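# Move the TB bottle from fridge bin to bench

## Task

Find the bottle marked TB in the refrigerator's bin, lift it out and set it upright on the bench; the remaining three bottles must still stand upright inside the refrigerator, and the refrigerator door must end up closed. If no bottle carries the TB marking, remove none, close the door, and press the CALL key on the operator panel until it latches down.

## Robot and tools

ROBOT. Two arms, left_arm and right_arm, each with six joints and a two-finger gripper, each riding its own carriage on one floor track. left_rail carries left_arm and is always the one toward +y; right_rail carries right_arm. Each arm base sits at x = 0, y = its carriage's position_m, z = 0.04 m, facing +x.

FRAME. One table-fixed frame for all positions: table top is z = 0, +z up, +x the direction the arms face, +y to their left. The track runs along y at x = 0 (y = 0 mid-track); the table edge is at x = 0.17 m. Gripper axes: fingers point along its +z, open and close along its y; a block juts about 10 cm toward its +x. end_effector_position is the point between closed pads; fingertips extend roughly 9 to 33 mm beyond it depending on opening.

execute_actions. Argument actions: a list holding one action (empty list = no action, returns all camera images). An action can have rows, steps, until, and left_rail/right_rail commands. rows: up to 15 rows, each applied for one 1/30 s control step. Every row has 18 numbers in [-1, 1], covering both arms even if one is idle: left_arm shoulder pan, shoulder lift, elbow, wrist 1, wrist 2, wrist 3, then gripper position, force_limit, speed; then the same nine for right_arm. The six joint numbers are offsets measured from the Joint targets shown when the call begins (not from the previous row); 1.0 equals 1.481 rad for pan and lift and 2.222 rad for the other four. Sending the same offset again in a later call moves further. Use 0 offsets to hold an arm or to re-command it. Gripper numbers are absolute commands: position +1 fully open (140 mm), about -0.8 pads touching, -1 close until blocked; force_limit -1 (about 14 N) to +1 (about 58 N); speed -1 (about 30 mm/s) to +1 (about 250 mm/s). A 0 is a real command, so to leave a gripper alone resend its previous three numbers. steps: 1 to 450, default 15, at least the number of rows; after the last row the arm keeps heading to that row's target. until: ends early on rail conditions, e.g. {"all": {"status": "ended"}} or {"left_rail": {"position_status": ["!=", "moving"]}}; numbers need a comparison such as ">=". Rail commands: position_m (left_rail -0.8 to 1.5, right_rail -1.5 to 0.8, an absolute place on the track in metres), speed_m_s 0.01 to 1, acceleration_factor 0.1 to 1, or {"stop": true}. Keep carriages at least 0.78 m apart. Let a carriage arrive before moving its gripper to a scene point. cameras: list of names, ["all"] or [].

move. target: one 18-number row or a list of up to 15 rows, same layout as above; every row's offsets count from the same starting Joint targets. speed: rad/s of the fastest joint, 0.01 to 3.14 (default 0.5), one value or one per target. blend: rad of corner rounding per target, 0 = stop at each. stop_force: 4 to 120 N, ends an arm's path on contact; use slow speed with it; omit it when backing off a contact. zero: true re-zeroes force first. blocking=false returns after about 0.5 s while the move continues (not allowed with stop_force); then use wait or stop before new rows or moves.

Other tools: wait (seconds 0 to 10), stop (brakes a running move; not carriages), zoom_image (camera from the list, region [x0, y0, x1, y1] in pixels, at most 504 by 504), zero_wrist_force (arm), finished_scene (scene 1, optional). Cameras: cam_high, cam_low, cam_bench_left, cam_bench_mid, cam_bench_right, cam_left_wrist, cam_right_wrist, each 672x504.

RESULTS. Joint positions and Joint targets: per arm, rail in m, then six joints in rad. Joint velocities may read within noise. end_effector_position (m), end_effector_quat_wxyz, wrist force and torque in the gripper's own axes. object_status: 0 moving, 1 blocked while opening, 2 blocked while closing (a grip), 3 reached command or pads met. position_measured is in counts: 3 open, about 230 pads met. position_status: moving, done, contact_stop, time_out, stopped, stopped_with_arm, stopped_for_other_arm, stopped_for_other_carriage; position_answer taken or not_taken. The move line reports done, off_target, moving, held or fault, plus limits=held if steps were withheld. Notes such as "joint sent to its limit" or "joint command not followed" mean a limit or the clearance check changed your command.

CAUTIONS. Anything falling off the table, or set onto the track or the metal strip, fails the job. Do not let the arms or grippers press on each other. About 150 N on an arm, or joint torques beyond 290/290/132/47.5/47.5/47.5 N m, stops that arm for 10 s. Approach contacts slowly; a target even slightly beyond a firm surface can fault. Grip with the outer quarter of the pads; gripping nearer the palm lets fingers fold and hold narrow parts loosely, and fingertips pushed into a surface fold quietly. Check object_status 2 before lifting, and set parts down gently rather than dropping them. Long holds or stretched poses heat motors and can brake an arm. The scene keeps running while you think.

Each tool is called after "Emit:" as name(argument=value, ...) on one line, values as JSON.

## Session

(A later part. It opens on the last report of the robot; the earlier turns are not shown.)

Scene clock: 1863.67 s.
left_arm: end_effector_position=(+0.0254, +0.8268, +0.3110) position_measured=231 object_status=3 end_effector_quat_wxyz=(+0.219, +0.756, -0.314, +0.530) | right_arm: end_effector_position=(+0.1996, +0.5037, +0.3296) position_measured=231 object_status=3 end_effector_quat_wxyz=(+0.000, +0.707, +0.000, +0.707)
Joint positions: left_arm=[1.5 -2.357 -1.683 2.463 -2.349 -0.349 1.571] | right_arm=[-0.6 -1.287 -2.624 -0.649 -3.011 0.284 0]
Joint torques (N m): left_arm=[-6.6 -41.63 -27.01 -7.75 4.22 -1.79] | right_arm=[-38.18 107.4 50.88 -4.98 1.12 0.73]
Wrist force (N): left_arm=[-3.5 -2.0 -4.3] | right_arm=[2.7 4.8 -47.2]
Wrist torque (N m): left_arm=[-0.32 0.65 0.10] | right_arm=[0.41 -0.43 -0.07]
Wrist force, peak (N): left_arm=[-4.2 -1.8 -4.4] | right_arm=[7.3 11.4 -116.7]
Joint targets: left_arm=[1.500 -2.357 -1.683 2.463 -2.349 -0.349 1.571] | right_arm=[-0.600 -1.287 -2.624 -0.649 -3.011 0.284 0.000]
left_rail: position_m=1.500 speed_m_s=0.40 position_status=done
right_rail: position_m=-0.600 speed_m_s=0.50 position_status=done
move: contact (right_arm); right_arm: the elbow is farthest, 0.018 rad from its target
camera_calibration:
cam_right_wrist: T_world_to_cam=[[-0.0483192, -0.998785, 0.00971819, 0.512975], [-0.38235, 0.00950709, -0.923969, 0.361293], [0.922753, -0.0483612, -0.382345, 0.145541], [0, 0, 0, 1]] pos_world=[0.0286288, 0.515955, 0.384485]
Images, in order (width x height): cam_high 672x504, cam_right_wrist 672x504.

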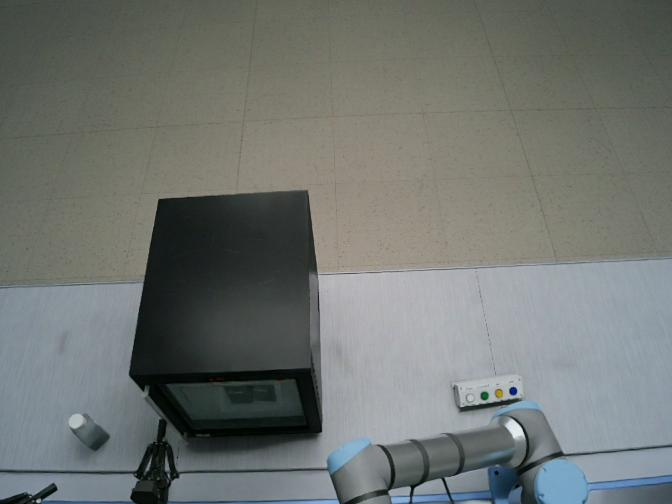

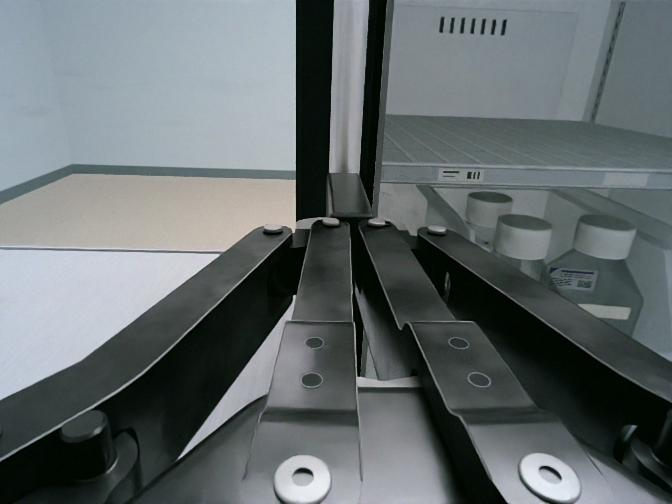

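Emit:
move(target=[0,0,0,0,0,0,-0.81,0,-1,0.0571,-0.0323,0.0418,-0.0204,0.0383,0,-0.81,-0.2,-1], speed=0.15, cameras=["cam_high","cam_bench_left"])

Emit:
zoom_image(camera="cam_high", region=[30, 340, 350, 480])

Scene clock: 1869.60 s.
left_arm: end_effector_position=(+0.0254, +0.8268, +0.3110) position_measured=231 object_status=3 end_effector_quat_wxyz=(+0.219, +0.756, -0.314, +0.530) | right_arm: end_effector_position=(+0.1011, +0.5032, +0.3294) position_measured=231 object_status=3 end_effector_quat_wxyz=(+0.000, +0.707, +0.000, +0.707)
Joint positions: left_arm=[1.5 -2.357 -1.683 2.463 -2.349 -0.349 1.571] | right_arm=[-0.6 -1.202 -2.672 -0.556 -3.056 0.369 0]
Joint torques (N m): left_arm=[-5.63 -43.18 -27.13 -7.57 4.06 -1.75] | right_arm=[12.42 108.21 55.24 -4.41 1.3 0.78]
Wrist force (N): left_arm=[-4.4 -1.9 -3.7] | right_arm=[1.1 3.3 -1.5]
Wrist torque (N m): left_arm=[-0.29 0.85 0.09] | right_arm=[0.50 -0.46 -0.05]
Wrist force, peak (N): left_arm=[-3.8 -2.2 -4.8] | right_arm=[2.1 4.3 -47.3]
Joint targets: left_arm=[1.500 -2.357 -1.683 2.463 -2.349 -0.349 1.571] | right_arm=[-0.600 -1.202 -2.672 -0.556 -3.056 0.369 0.000]
left_rail: position_m=1.500 speed_m_s=0.40 position_status=done
right_rail: position_m=-0.600 speed_m_s=0.50 position_status=done
move: done
Images, in order (width x height): cam_high 672x504, cam_bench_left 672x504.

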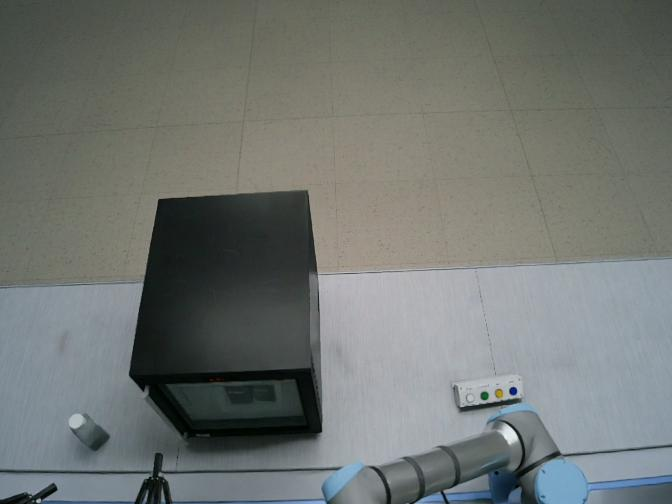

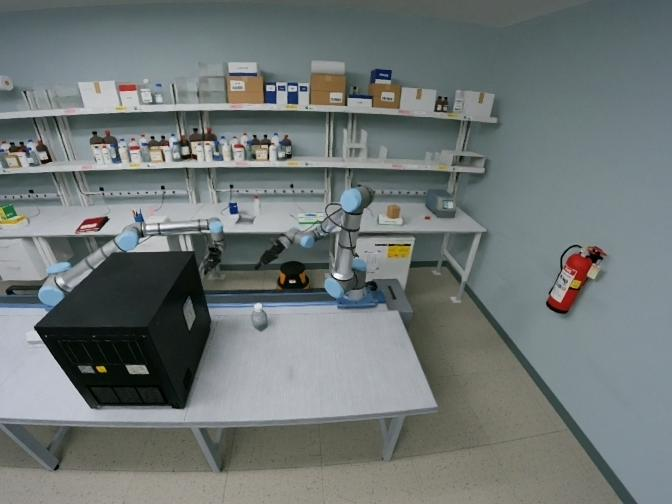

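Scaled by 1.575 from the camera's 672x504 image, which has a finer 960x720 frame.

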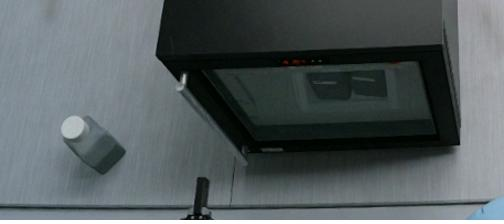

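Emit:
finished_scene()

The scene is finished: the task was done.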